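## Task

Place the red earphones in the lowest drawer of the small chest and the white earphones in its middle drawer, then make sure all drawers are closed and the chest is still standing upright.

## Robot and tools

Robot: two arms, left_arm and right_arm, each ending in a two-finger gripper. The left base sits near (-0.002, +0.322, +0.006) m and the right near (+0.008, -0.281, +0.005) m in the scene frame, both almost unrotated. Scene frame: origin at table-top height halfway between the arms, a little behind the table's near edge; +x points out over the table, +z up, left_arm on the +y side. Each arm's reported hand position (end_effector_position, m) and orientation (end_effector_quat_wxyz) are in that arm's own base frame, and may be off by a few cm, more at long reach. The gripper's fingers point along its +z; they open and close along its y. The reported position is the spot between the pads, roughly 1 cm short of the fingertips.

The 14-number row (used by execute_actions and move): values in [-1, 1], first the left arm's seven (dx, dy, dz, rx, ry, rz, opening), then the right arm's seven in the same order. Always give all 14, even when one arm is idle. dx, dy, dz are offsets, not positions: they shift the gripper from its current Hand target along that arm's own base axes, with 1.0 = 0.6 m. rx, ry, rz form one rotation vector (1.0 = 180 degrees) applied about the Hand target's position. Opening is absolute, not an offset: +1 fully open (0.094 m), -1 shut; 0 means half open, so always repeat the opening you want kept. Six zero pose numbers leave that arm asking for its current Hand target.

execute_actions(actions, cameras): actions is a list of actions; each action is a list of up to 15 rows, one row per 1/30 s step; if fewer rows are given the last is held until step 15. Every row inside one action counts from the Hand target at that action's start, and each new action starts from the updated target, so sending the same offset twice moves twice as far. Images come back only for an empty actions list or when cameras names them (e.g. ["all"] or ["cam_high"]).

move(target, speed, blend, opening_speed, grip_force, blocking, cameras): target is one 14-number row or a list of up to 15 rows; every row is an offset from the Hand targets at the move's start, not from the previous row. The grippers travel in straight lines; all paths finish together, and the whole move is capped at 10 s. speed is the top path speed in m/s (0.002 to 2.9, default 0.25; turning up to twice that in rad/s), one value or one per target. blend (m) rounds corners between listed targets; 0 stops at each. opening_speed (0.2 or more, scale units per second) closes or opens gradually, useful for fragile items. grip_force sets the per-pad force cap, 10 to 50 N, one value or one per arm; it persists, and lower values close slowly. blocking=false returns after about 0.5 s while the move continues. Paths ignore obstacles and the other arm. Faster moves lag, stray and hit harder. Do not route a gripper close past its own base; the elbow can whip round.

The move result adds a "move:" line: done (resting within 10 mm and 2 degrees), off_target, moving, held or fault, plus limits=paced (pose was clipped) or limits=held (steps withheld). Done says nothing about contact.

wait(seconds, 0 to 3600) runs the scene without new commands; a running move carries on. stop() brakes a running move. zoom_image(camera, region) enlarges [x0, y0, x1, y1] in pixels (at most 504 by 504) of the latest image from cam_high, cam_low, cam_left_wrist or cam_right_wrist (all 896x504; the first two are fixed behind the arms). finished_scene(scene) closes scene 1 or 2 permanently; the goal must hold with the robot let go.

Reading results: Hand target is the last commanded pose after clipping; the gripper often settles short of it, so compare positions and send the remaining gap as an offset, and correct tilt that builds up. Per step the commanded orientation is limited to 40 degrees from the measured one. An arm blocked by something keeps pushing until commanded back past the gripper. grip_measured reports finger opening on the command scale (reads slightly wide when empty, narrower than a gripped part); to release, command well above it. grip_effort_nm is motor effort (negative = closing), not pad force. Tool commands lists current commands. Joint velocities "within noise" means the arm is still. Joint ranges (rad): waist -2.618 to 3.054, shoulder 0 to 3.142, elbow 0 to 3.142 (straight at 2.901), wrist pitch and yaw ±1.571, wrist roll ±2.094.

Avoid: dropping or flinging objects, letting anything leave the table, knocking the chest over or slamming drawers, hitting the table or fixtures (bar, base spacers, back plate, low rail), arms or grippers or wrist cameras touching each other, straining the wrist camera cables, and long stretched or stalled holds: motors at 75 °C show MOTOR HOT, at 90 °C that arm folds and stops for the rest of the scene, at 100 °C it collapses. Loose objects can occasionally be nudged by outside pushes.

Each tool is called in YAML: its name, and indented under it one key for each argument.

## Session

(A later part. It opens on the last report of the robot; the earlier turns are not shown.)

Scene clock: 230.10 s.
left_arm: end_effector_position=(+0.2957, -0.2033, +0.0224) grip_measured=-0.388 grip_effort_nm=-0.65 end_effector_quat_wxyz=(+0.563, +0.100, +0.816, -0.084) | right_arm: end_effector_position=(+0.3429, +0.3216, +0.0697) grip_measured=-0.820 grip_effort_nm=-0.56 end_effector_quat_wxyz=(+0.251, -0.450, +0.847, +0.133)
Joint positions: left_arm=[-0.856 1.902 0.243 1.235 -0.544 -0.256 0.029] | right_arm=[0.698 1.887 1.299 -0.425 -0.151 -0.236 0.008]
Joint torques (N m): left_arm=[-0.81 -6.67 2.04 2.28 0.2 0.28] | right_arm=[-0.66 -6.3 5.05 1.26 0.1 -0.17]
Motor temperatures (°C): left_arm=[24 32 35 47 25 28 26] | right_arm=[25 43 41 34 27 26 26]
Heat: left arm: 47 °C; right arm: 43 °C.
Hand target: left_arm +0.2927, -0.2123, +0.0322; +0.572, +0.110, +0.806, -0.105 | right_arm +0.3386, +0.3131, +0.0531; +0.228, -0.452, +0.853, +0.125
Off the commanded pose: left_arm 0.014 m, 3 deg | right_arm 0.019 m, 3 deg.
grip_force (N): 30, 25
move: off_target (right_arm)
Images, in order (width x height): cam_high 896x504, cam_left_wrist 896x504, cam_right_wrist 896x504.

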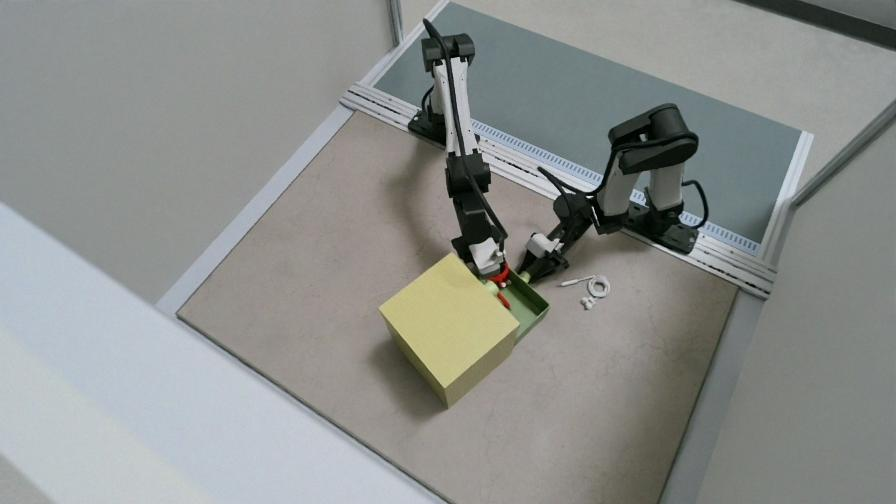

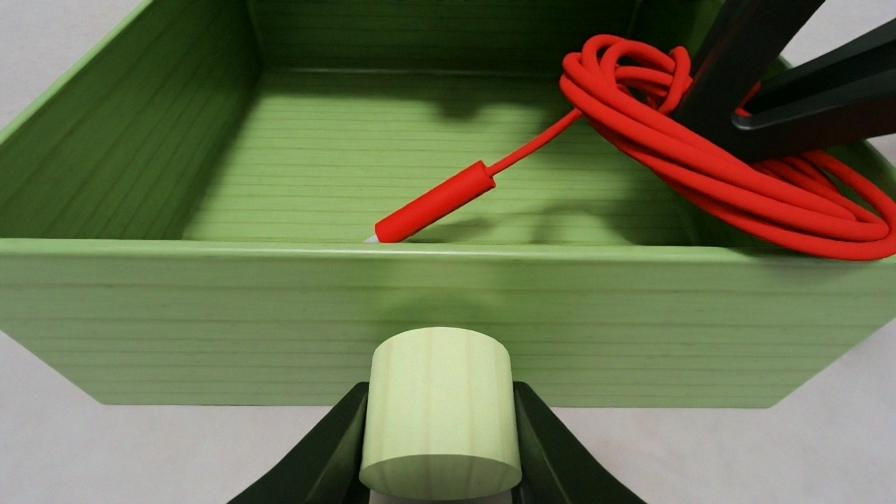

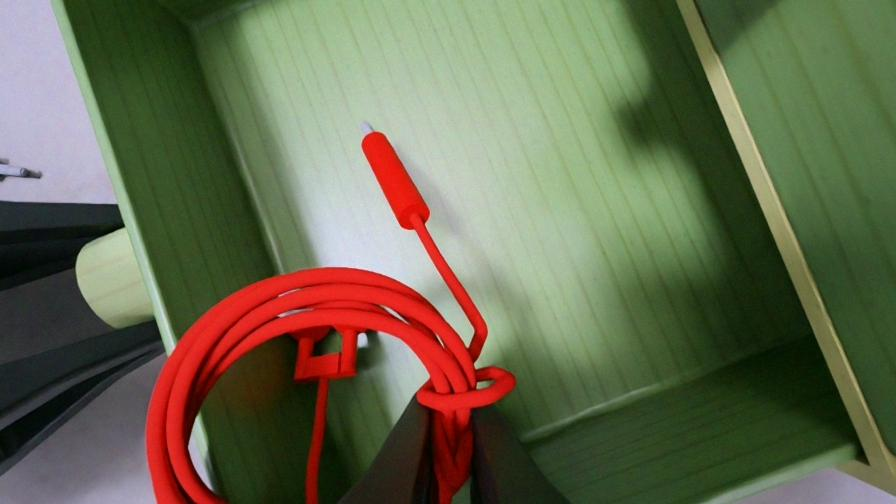

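move:
  target:
    - [0,0,0,0,0,0,-0.65, 0.005,0.0,0.075,0.077,-0.054,0,-1]
    - [0,0,0,0,0,0,-0.65, 0.047,0.002,0.075,0.077,-0.054,0,-1]
    - [0,0,0,0,0,0,-0.65, 0.047,0.002,0.003,0.077,-0.054,0,-1]
  speed: 0.12
  blend: [0.01,0.01,0]
  cameras: ["cam_left_wrist","cam_right_wrist","cam_high"]

Scene clock: 250.90 s.
left_arm: end_effector_position=(+0.2954, -0.2030, +0.0220) grip_measured=-0.388 grip_effort_nm=-0.65 end_effector_quat_wxyz=(+0.563, +0.100, +0.816, -0.084) | right_arm: end_effector_position=(+0.3708, +0.3234, +0.0752) grip_measured=-0.821 grip_effort_nm=-0.56 end_effector_quat_wxyz=(+0.376, -0.430, +0.797, +0.196)
Joint positions: left_arm=[-0.856 1.902 0.242 1.235 -0.544 -0.256 0.029] | right_arm=[0.623 1.853 1.065 0.063 -0.268 -0.244 0.008]
Joint torques (N m): left_arm=[-0.77 -6.69 2.06 2.32 0.21 0.3] | right_arm=[-0.81 -5.74 4.98 1.65 0.06 -0.14]
Heat: left arm: 48 °C; right arm: 41 °C.
Hand target: left_arm +0.2927, -0.2122, +0.0322; +0.572, +0.110, +0.806, -0.105 | right_arm +0.3669, +0.3142, +0.0548; +0.352, -0.430, +0.810, +0.188
Off the commanded pose: left_arm 0.014 m, 3 deg | right_arm 0.023 m, 3 deg.
grip_force (N): 30, 25
move: off_target (right_arm)
Images, in order (width x height): cam_high 896x504, cam_left_wrist 896x504, cam_right_wrist 896x504.

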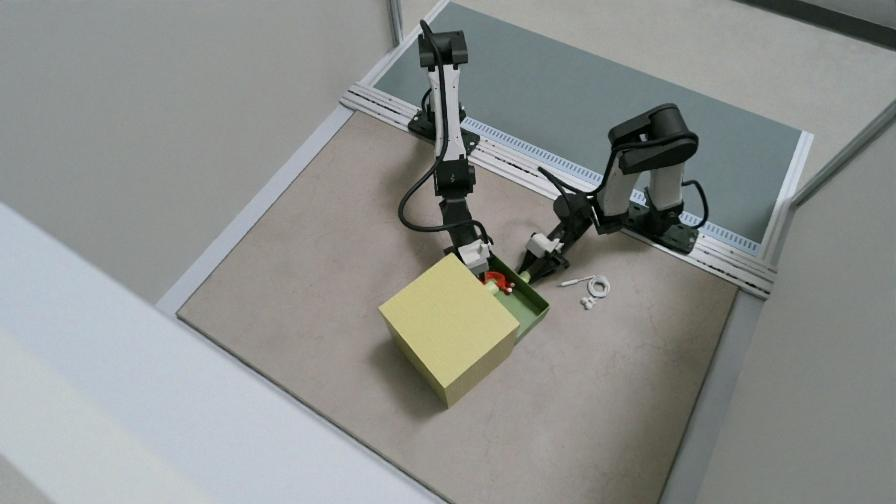

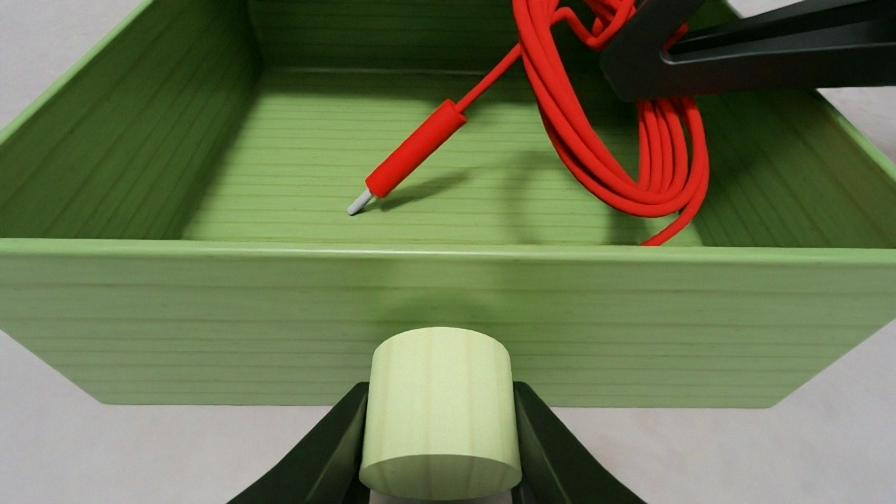

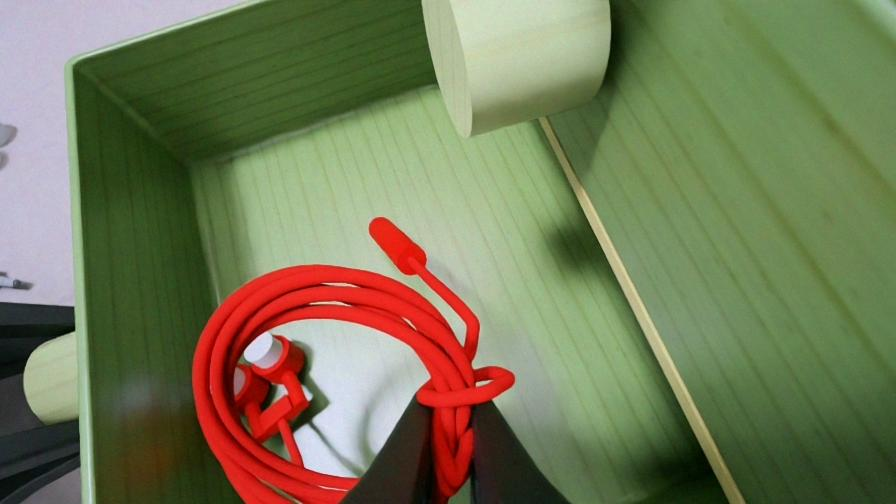

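move:
  target:
    - [0,0,0,0,0,0,-0.65, 0.004,0.01,0.03,0,0,0,-0.2]
    - [0,0,0,0,0,0,-0.65, -0.08,-0.12,0.19,0,0,0,-0.2]
  speed: [0.05,0.2]
  cameras: ["cam_left_wrist","cam_right_wrist","cam_high"]

Scene clock: 278.17 s.
left_arm: end_effector_position=(+0.2954, -0.2030, +0.0220) grip_measured=-0.388 grip_effort_nm=-0.65 end_effector_quat_wxyz=(+0.563, +0.100, +0.816, -0.084) | right_arm: end_effector_position=(+0.3177, +0.2423, +0.1561) grip_measured=-0.202 grip_effort_nm=0.09 end_effector_quat_wxyz=(+0.337, -0.427, +0.819, +0.185)
Joint positions: left_arm=[-0.856 1.902 0.242 1.235 -0.544 -0.256 0.029] | right_arm=[0.51 1.448 1.041 -0.434 -0.329 -0.324 0.038]
Joint torques (N m): left_arm=[-0.83 -6.71 2.14 2.3 0.22 0.27] | right_arm=[-0.69 -6.53 7.71 1.74 -0.12 -0.18]
Heat: left arm: 49 °C; right arm: 40 °C.
Hand target: left_arm +0.2927, -0.2122, +0.0322; +0.572, +0.110, +0.806, -0.105 | right_arm +0.3189, +0.2423, +0.1688; +0.352, -0.430, +0.810, +0.188
Off the commanded pose: left_arm 0.014 m, 3 deg | right_arm 0.013 m, 2 deg.
grip_force (N): 30, 25
move: off_target (right_arm)
Images, in order (width x height): cam_high 896x504, cam_left_wrist 896x504, cam_right_wrist 896x504.

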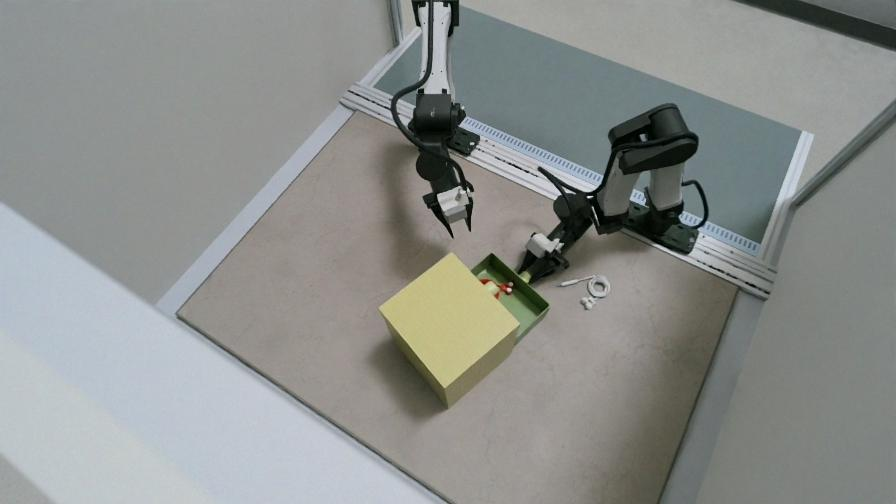

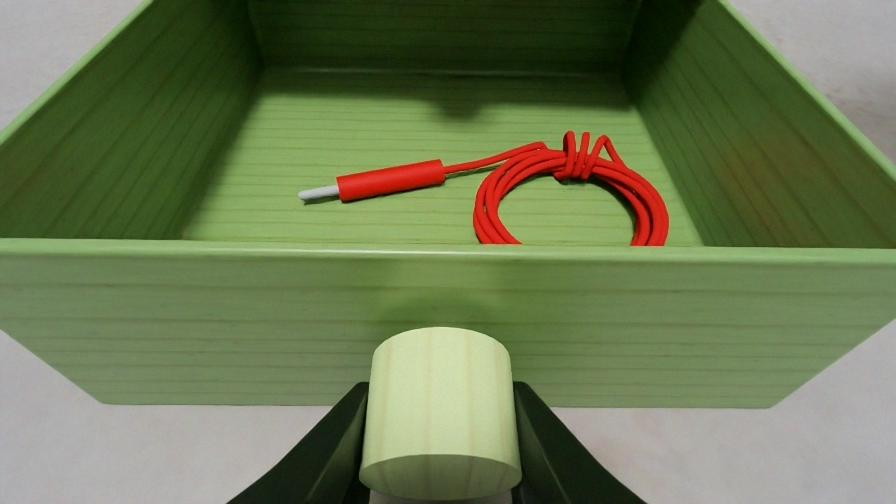

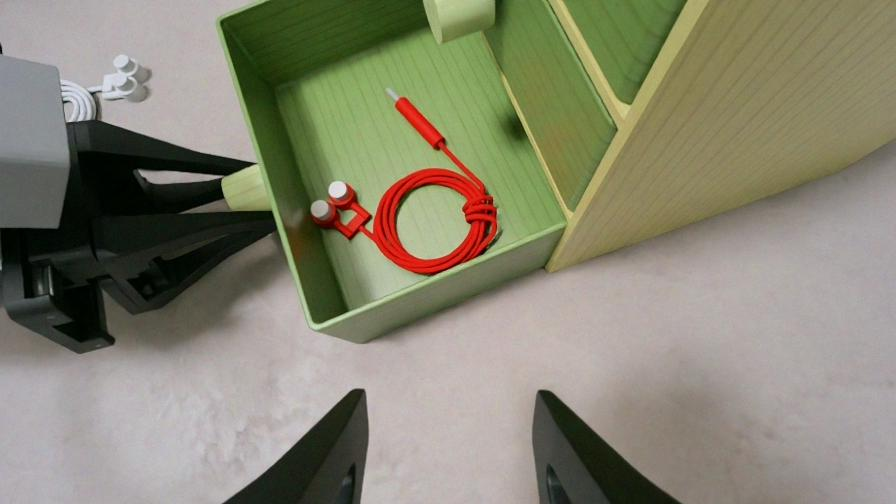

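move:
  target:
    - [0.201,-0.045,0,0,0,0,-0.65, -0.065,-0.37,0.05,0,0,0,-0.2]
    - [0.201,-0.045,0,0,0,0,0.28, -0.065,-0.37,0.05,0,0,0,-0.2]
    - [0.105,-0.018,0.0,0,0,0,0.28, -0.065,-0.37,0.05,0,0,0,-0.2]
    - [0.105,-0.018,0.115,0,0,0,0.28, -0.065,-0.37,0.05,0,0,0,-0.2]
  speed: [0.12,0.15,0.2,0.2]
  cameras: ["cam_left_wrist","cam_low","cam_high"]

Scene clock: 292.97 s.
left_arm: end_effector_position=(+0.3498, -0.2150, +0.0811) grip_measured=+0.277 grip_effort_nm=0.15 end_effector_quat_wxyz=(+0.554, +0.119, +0.819, -0.092) | right_arm: end_effector_position=(+0.2743, +0.0221, +0.1894) grip_measured=-0.202 grip_effort_nm=0.09 end_effector_quat_wxyz=(+0.339, -0.425, +0.816, +0.193)
Joint positions: left_arm=[-0.703 1.638 0.469 0.761 -0.365 -0.173 0.06] | right_arm=[-0.382 1.328 1.14 -1.19 -0.784 -1.263 0.038]
Joint torques (N m): left_arm=[-0.44 -7.21 8.25 2.1 -0.05 0.05] | right_arm=[-0.77 -2.67 8.84 0.58 -0.45 -0.21]
Motor temperatures (°C): left_arm=[24 32 34 50 25 28 26] | right_arm=[25 38 42 36 27 26 26]
Heat: left arm: 50 °C; right arm: 42 °C.
Hand target: left_arm +0.3556, -0.2230, +0.1011; +0.572, +0.110, +0.806, -0.105 | right_arm +0.2798, +0.0202, +0.1988; +0.352, -0.430, +0.810, +0.188
Off the commanded pose: left_arm 0.022 m, 3 deg | right_arm 0.011 m, 2 deg.
grip_force (N): 30, 25
move: off_target (left_arm, right_arm)
Images, in order (width x height): cam_high 896x504, cam_low 896x504, cam_left_wrist 896x504.

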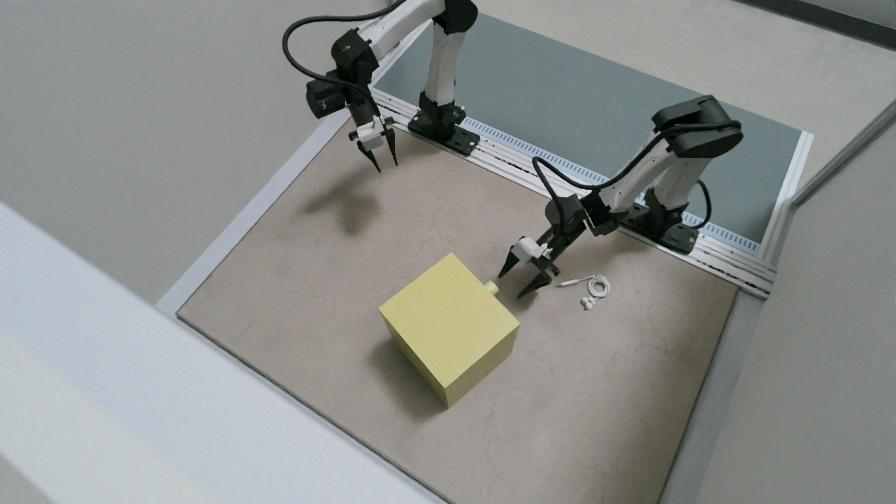

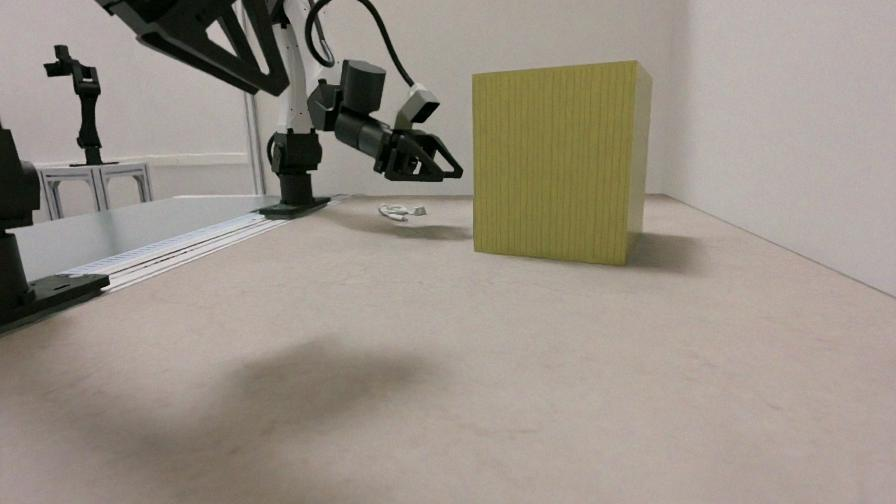

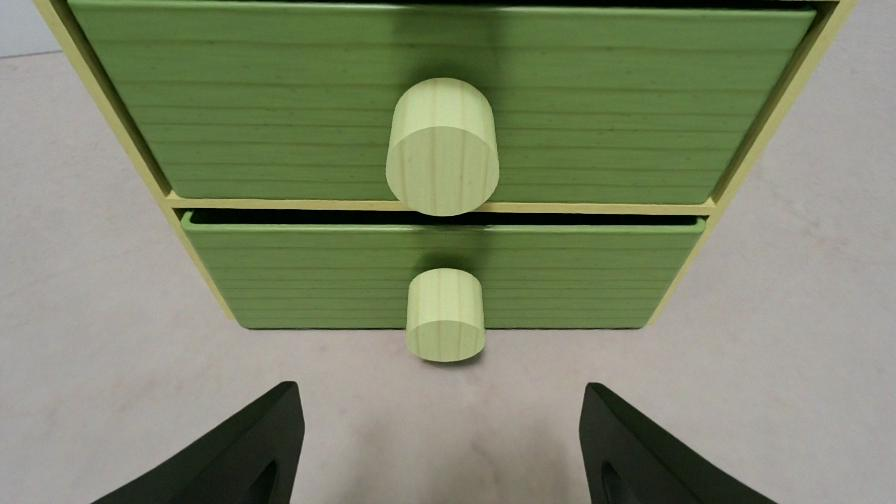

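move:
  target:
    - [0.1017,-0.0325,0.023,0,0,0,0.28, 0,0,0,0,0,0,0]
    - [0.1017,-0.0325,0.023,0,0,0,-0.65, 0,0,0,0,0,0,0]
    - [-0.09,0.0248,0.023,0,0,0,-0.65, 0,0,0,0,0,0,0]
    - [-0.09,0.0248,0.023,0,0,0,0.28, 0,0,0,0,0,0,0]
    - [-0.1858,0.0535,0.035,0,0,0,0.28, 0,0,0,0,0,0,0]
  speed: [0.15,0.15,0.13,0.15,0.2]
  cameras: ["cam_left_wrist","cam_high"]

zoom_image:
  camera: "cam_high"
  region: [370, 180, 650, 420]

Scene clock: 312.17 s.
left_arm: end_effector_position=(+0.2444, -0.1899, +0.1166) grip_measured=+0.277 grip_effort_nm=0.15 end_effector_quat_wxyz=(+0.566, +0.118, +0.810, -0.099) | right_arm: end_effector_position=(+0.2743, +0.0221, +0.1894) grip_measured=-0.002 grip_effort_nm=0.09 end_effector_quat_wxyz=(+0.339, -0.425, +0.816, +0.193)
Joint positions: left_arm=[-1.001 1.025 0.232 0.358 -0.637 -0.298 0.06] | right_arm=[-0.382 1.328 1.14 -1.19 -0.784 -1.263 0.047]
Joint torques (N m): left_arm=[-0.35 -2.56 7.34 2.04 -0.16 0.03] | right_arm=[-0.68 -2.86 8.87 0.55 -0.47 -0.23]
Heat: left arm: 50 °C; right arm: 43 °C.
Hand target: left_arm +0.2442, -0.1910, +0.1221; +0.572, +0.110, +0.806, -0.105 | right_arm +0.2798, +0.0202, +0.1988; +0.352, -0.430, +0.810, +0.188
Off the commanded pose: left_arm 0.006 m, 1 deg | right_arm 0.011 m, 2 deg.
grip_force (N): 30, 25
move: done; target 2's new opening was sent with left_arm's hand 0.013 m and 1 deg from that target; target 4's new opening was sent with left_arm's hand 0.011 m and 2 deg from that target
Images, in order (width x height): cam_high 896x504, cam_left_wrist 896x504.

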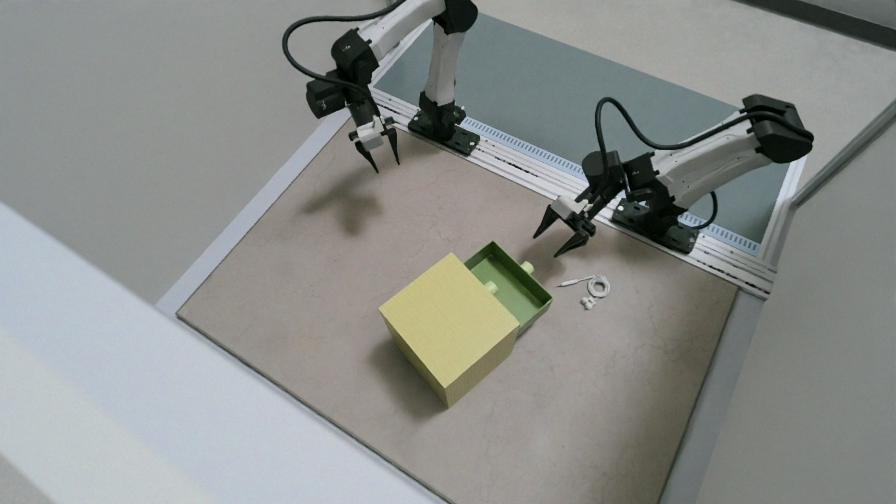

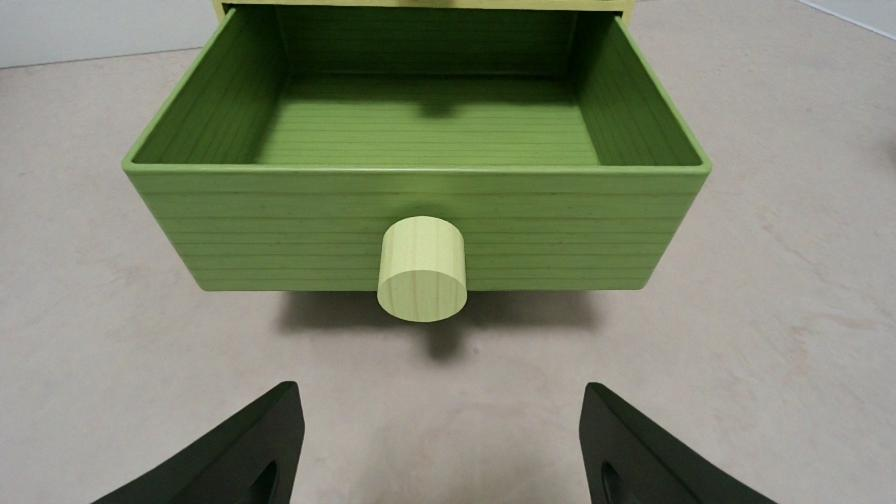

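Scaled by 1.800 from the camera's image (finer frame: 1280x720).

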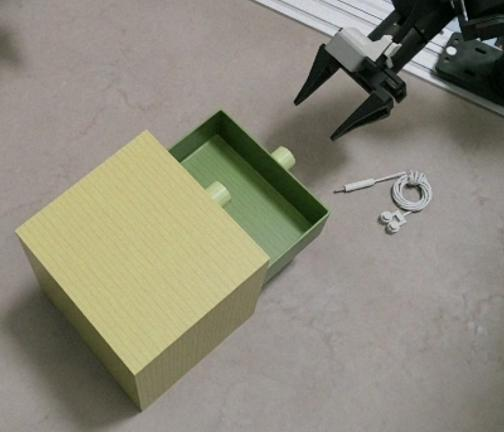

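move:
  target: [-0.082,0.202,0.05,0.108,0.344,0,0.06, 0,0,0,0,0,0,0]
  speed: 0.3
  cameras: ["cam_left_wrist","cam_high"]

Scene clock: 326.60 s.
left_arm: end_effector_position=(+0.1913, -0.0682, +0.1447) grip_measured=+0.063 grip_effort_nm=-0.13 end_effector_quat_wxyz=(+0.047, +0.129, +0.991, -0.010) | right_arm: end_effector_position=(+0.2743, +0.0221, +0.1894) grip_measured=-0.002 grip_effort_nm=0.09 end_effector_quat_wxyz=(+0.339, -0.425, +0.816, +0.193)
Joint positions: left_arm=[-0.342 1.218 1.098 -1.355 0 -0.084 0.05] | right_arm=[-0.382 1.328 1.14 -1.19 -0.784 -1.263 0.047]
Joint torques (N m): left_arm=[0.98 -2.24 9.39 0.54 0.16 0.22] | right_arm=[-0.73 -2.85 8.9 0.59 -0.47 -0.18]
Heat: left arm: 50 °C; right arm: 44 °C.
Hand target: left_arm +0.1950, -0.0697, +0.1522; +0.053, +0.130, +0.990, -0.016 | right_arm +0.2798, +0.0202, +0.1988; +0.352, -0.430, +0.810, +0.188
Off the commanded pose: left_arm 0.008 m, 1 deg | right_arm 0.011 m, 2 deg.
grip_force (N): 30, 25
move: done
Images, in order (width x height): cam_high 896x504, cam_left_wrist 896x504.

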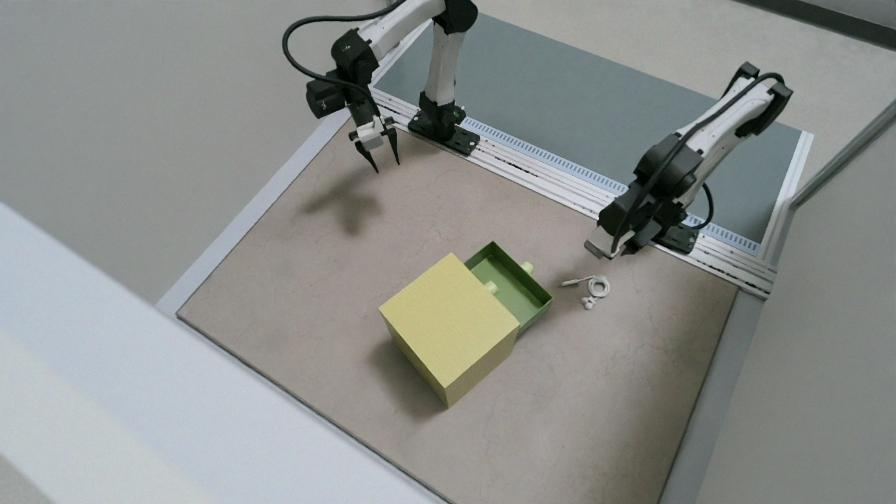

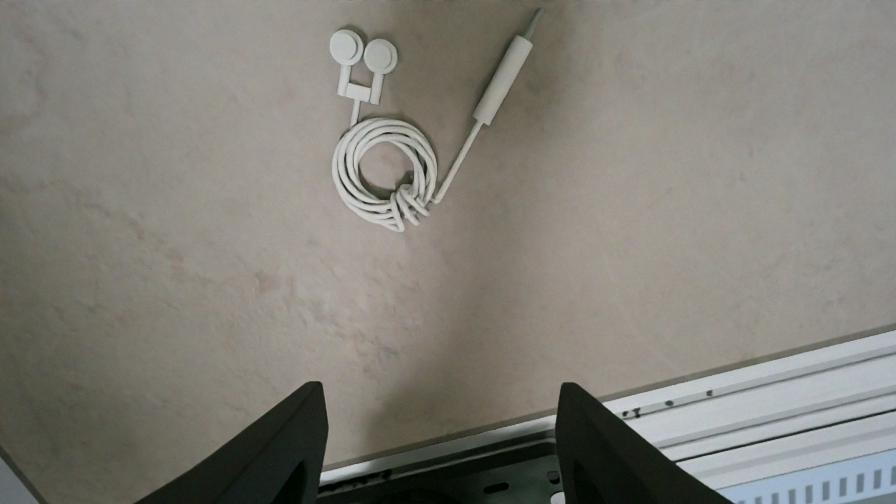

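move:
  target:
    - [0.0275,0.007,-0.2,0,0,0,-0.36, 0,0,0,0,0,0,0]
    - [0.0275,0.007,-0.242,0,0,0,-0.36, 0,0,0,0,0,0,0]
  speed: [0.25,0.08]
  blend: [0.01,0]
  grip_force: [25, 25]
  cameras: ["cam_left_wrist"]

Scene clock: 346.67 s.
left_arm: end_effector_position=(+0.2088, -0.0646, +0.0095) grip_measured=-0.357 grip_effort_nm=-0.13 end_effector_quat_wxyz=(+0.048, +0.129, +0.990, -0.011) | right_arm: end_effector_position=(+0.2743, +0.0221, +0.1894) grip_measured=-0.002 grip_effort_nm=0.09 end_effector_quat_wxyz=(+0.339, -0.425, +0.816, +0.193)
Joint positions: left_arm=[-0.296 1.383 0.662 -0.753 0.006 -0.037 0.03] | right_arm=[-0.382 1.328 1.14 -1.19 -0.784 -1.263 0.047]
Joint torques (N m): left_arm=[0.81 -3.03 5.33 0.86 0.18 0.22] | right_arm=[-0.72 -2.91 8.75 0.54 -0.48 -0.22]
Motor temperatures (°C): left_arm=[24 28 38 44 25 28 25] | right_arm=[25 34 44 32 27 26 26]
Heat: left arm: 44 °C; right arm: 44 °C.
Hand target: left_arm +0.2114, -0.0656, +0.0069; +0.053, +0.131, +0.990, -0.016 | right_arm +0.2798, +0.0202, +0.1988; +0.352, -0.430, +0.810, +0.188
Off the commanded pose: left_arm 0.004 m, 1 deg | right_arm 0.011 m, 2 deg.
grip_force (N): 25, 25
move: done

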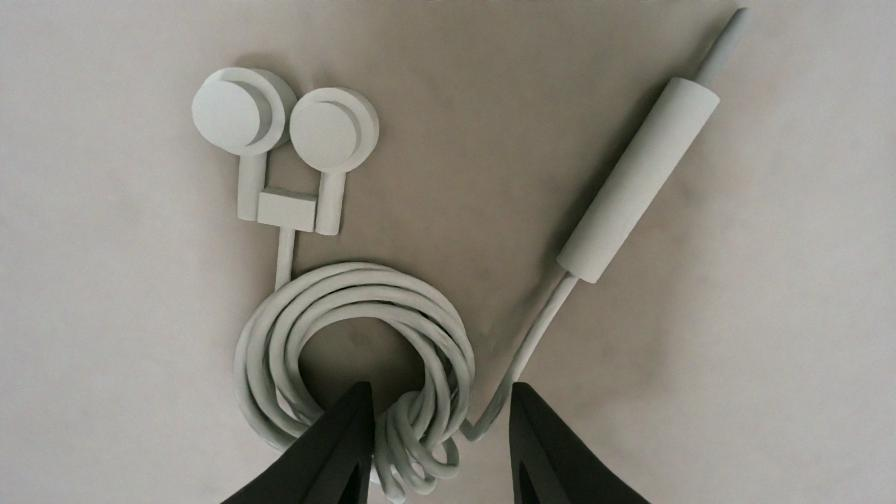

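move:
  target:
    - [0,0,-0.006,0,0,0,-0.36, 0,0,0,0,0,0,0]
    - [0,0,-0.006,0,0,0,-1, 0,0,0,0,0,0,0]
    - [0.0,-0.01,0.333,0,0,0,-1, 0,0,0,0,0,0,0]
    - [0.2747,-0.2913,0.345,-0.049,-0.182,0,-1, 0,0,0,0,0,0,0]
  speed: [0.05,0.05,0.2,0.25]
  blend: [0,0,0.02,0]
  cameras: ["cam_left_wrist","cam_low","cam_high"]

Scene clock: 367.73 s.
left_arm: end_effector_position=(+0.3652, -0.2315, +0.1982) grip_measured=-0.902 grip_effort_nm=-0.56 end_effector_quat_wxyz=(+0.312, +0.131, +0.940, -0.043) | right_arm: end_effector_position=(+0.2743, +0.0221, +0.1894) grip_measured=-0.002 grip_effort_nm=0.09 end_effector_quat_wxyz=(+0.339, -0.425, +0.816, +0.193)
Joint positions: left_arm=[-0.654 1.648 1.495 -0.811 -0.222 -0.307 0.005] | right_arm=[-0.382 1.328 1.14 -1.19 -0.784 -1.263 0.047]
Joint torques (N m): left_arm=[-0.27 -6.09 10.59 1.82 -0.15 0.08] | right_arm=[-0.68 -2.88 8.83 0.55 -0.47 -0.21]
Heat: left arm: 42 °C; right arm: 45 °C.
Hand target: left_arm +0.3763, -0.2404, +0.2140; +0.339, +0.126, +0.931, -0.053 | right_arm +0.2798, +0.0202, +0.1988; +0.352, -0.430, +0.810, +0.188
Off the commanded pose: left_arm 0.021 m, 4 deg | right_arm 0.011 m, 2 deg.
grip_force (N): 25, 25
move: off_target (left_arm)
Images, in order (width x height): cam_high 896x504, cam_low 896x504, cam_left_wrist 896x504.

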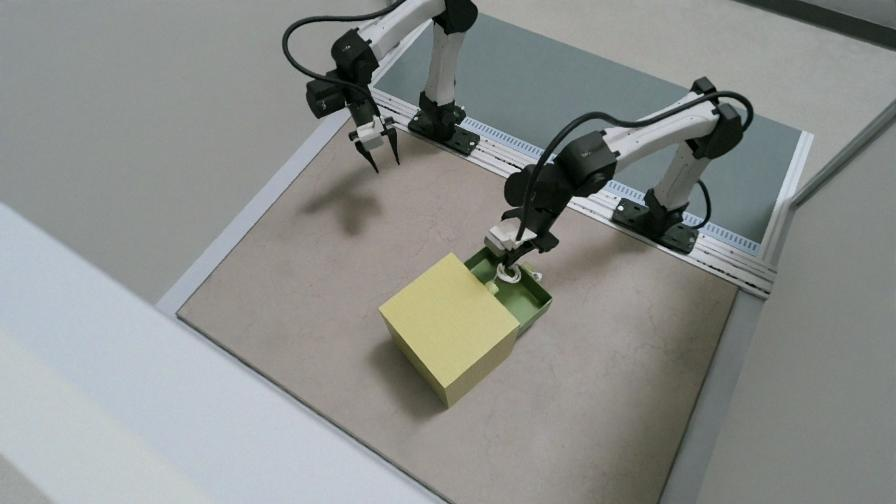

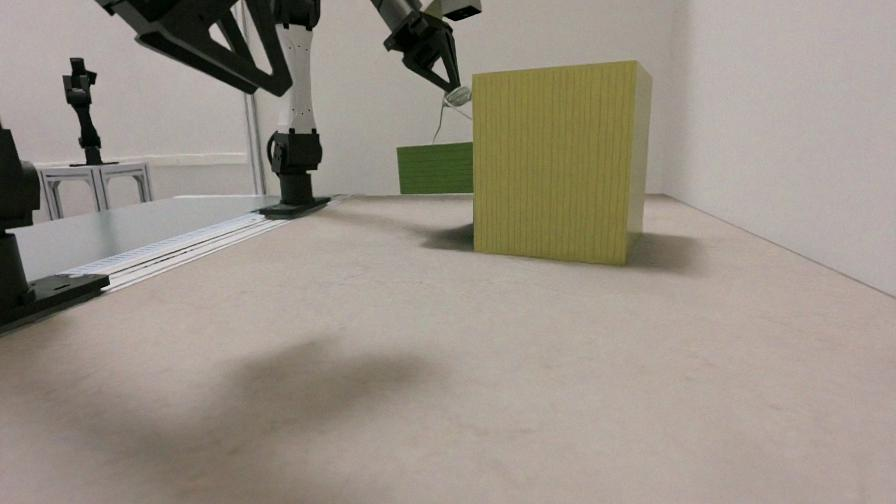

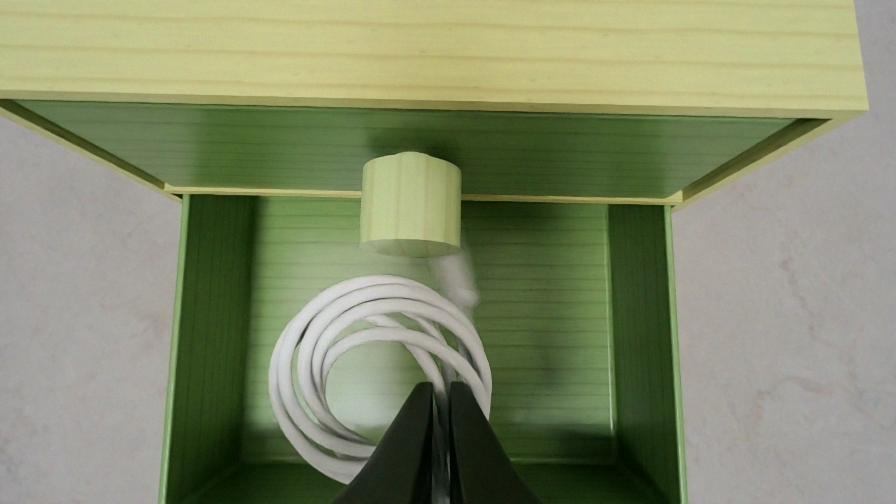

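zoom_image:
  camera: "cam_high"
  region: [440, 200, 600, 340]

Scaled by 3.150 from the camera's image (finer frame: 1280x720).

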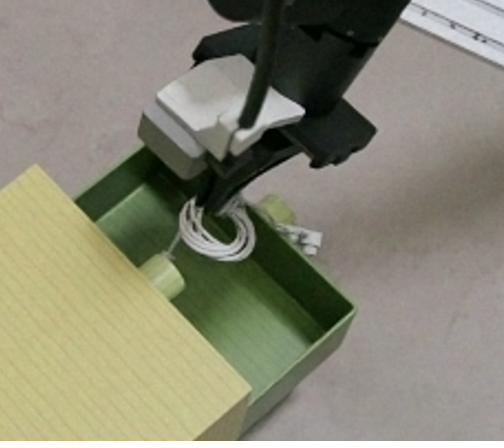

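move:
  target: [0.033,-0.01,-0.02,0,-0.02,0,-1, 0,0,0,0,0,0,0]
  speed: 0.1
  cameras: ["cam_left_wrist","cam_low","cam_high"]

zoom_image:
  camera: "cam_high"
  region: [440, 200, 600, 340]

zoom_image:
  camera: "cam_low"
  region: [360, 40, 520, 200]

Scene clock: 386.37 s.
left_arm: end_effector_position=(+0.3905, -0.2456, +0.2048) grip_measured=-0.902 grip_effort_nm=-0.56 end_effector_quat_wxyz=(+0.359, +0.127, +0.923, -0.053) | right_arm: end_effector_position=(+0.2743, +0.0221, +0.1894) grip_measured=-0.002 grip_effort_nm=0.09 end_effector_quat_wxyz=(+0.339, -0.425, +0.816, +0.193)
Joint positions: left_arm=[-0.654 1.682 1.495 -0.674 -0.247 -0.288 0.005] | right_arm=[-0.382 1.328 1.14 -1.19 -0.784 -1.263 0.047]
Joint torques (N m): left_arm=[0.43 -6.45 6.37 2 -0.14 0.21] | right_arm=[-0.62 -2.77 8.75 0.53 -0.45 -0.22]
Heat: left arm: 45 °C; right arm: 46 °C.
Hand target: left_arm +0.3960, -0.2464, +0.2019; +0.368, +0.127, +0.920, -0.049 | right_arm +0.2798, +0.0202, +0.1988; +0.352, -0.430, +0.810, +0.188
Off the commanded pose: left_arm 0.006 m, 1 deg | right_arm 0.011 m, 2 deg.
grip_force (N): 25, 25
move: done
Images, in order (width x height): cam_high 896x504, cam_low 896x504, cam_left_wrist 896x504.

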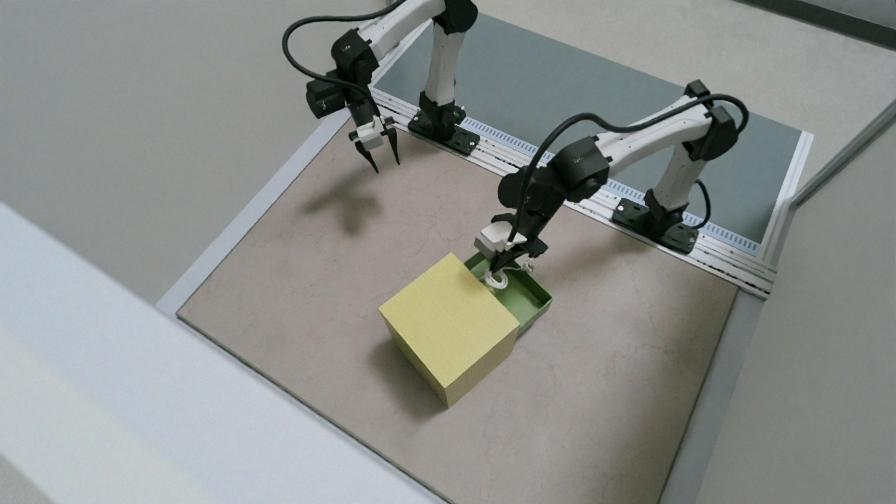

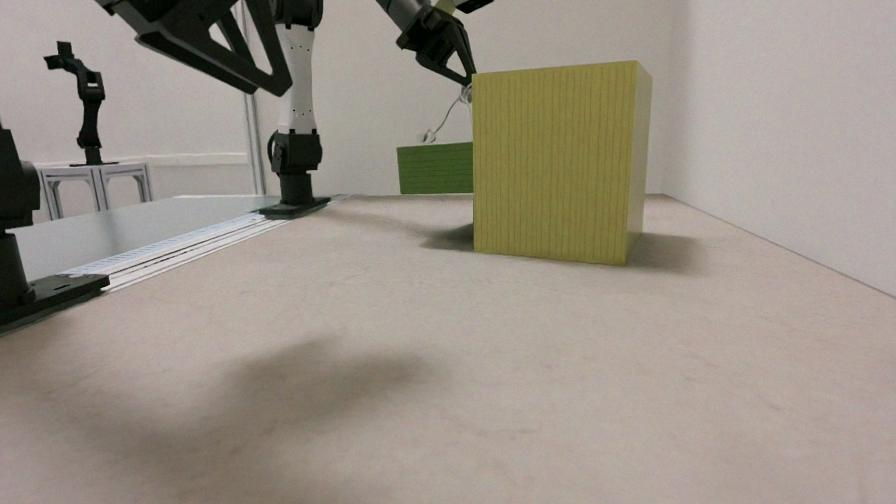

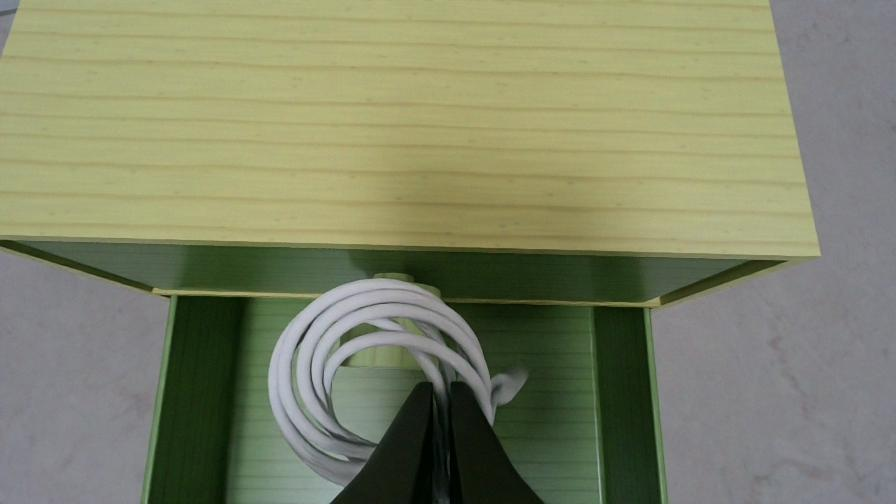

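Scaled by 3.150 from the camera's image (finer frame: 1280x720).

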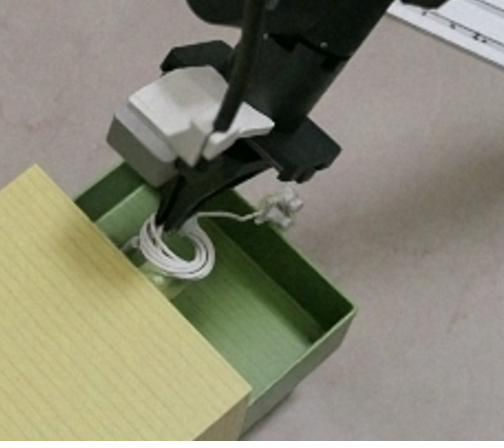

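Scaled by 3.150 from the camera's image (finer frame: 1280x720).

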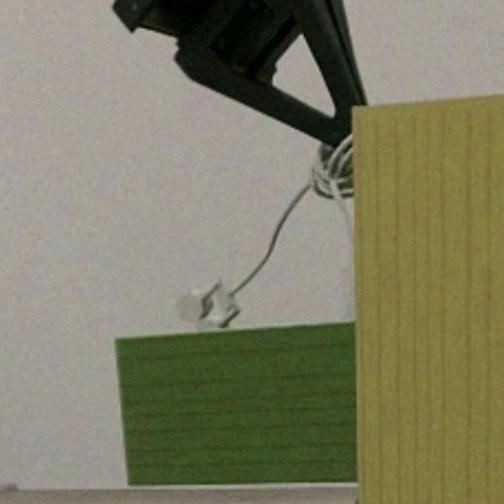

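move:
  target: [-0.01,0.003,0.1,-0.006,-0.03,0,-1, 0,0,0,0,0,0,0]
  speed: 0.15
  cameras: ["cam_left_wrist","cam_low","cam_high"]

zoom_image:
  camera: "cam_high"
  region: [440, 200, 600, 340]

zoom_image:
  camera: "cam_low"
  region: [360, 20, 520, 200]

Scene clock: 404.63 s.
left_arm: end_effector_position=(+0.3890, -0.2412, +0.2396) grip_measured=-0.902 grip_effort_nm=-0.56 end_effector_quat_wxyz=(+0.390, +0.126, +0.911, -0.045) | right_arm: end_effector_position=(+0.2743, +0.0221, +0.1894) grip_measured=-0.002 grip_effort_nm=0.09 end_effector_quat_wxyz=(+0.339, -0.425, +0.816, +0.193)
Joint positions: left_arm=[-0.665 1.644 1.55 -0.714 -0.293 -0.273 0.005] | right_arm=[-0.382 1.328 1.14 -1.19 -0.784 -1.263 0.047]
Joint torques (N m): left_arm=[-0.49 -8.1 10.51 1.69 -0.18 0.23] | right_arm=[-0.57 -2.93 8.91 0.56 -0.43 -0.18]
Heat: left arm: 46 °C; right arm: 46 °C.
Hand target: left_arm +0.3901, -0.2445, +0.2620; +0.412, +0.126, +0.901, -0.052 | right_arm +0.2798, +0.0202, +0.1988; +0.352, -0.430, +0.810, +0.188
Off the commanded pose: left_arm 0.023 m, 3 deg | right_arm 0.011 m, 2 deg.
grip_force (N): 25, 25
move: off_target (left_arm)
Images, in order (width x height): cam_high 896x504, cam_low 896x504, cam_left_wrist 896x504.

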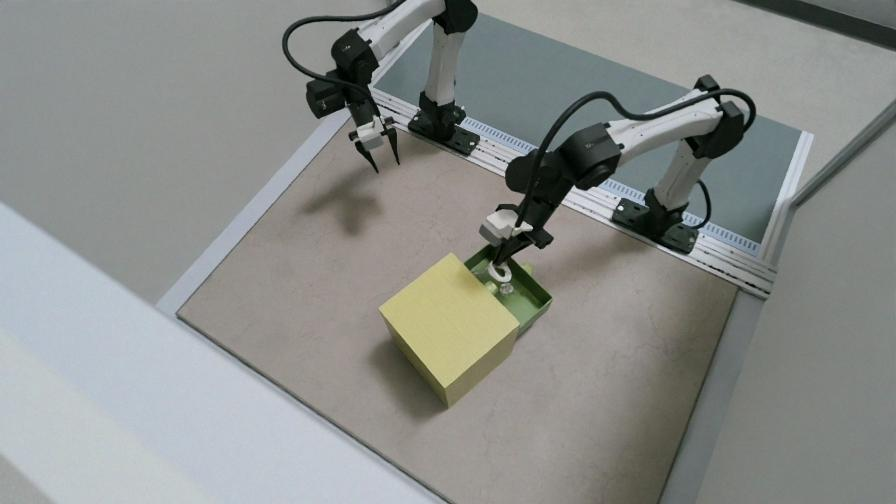

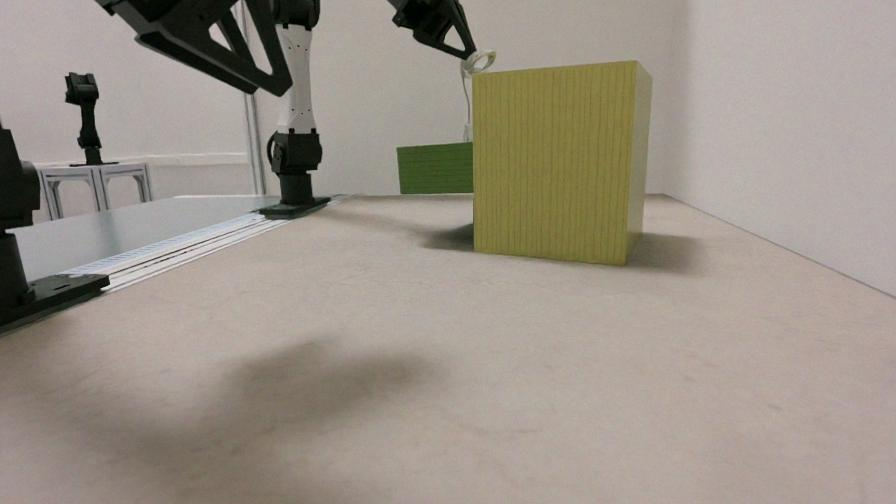

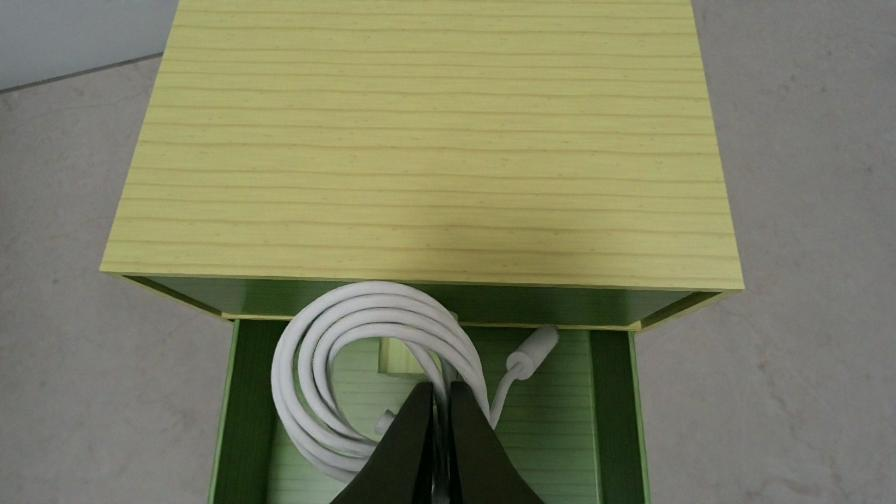

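Scaled by 3.150 from the camera's image (finer frame: 1280x720).

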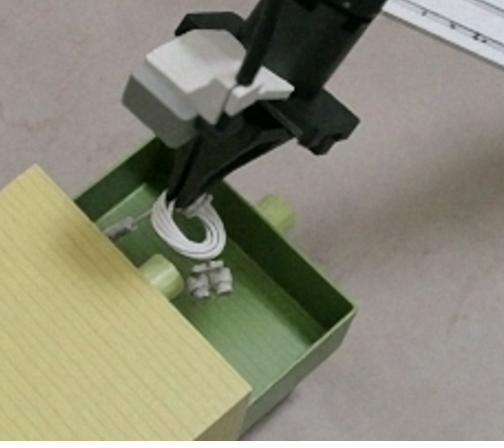

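Scaled by 2.800 from the camera's image (finer frame: 1280x720).

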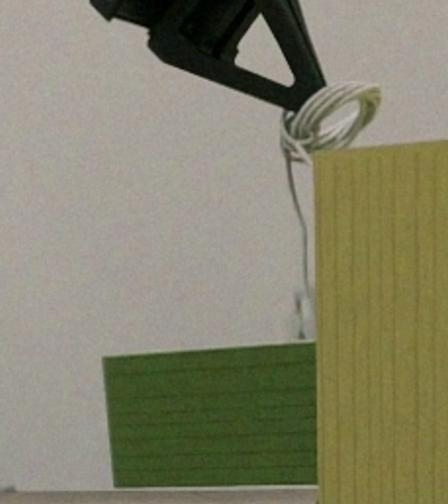

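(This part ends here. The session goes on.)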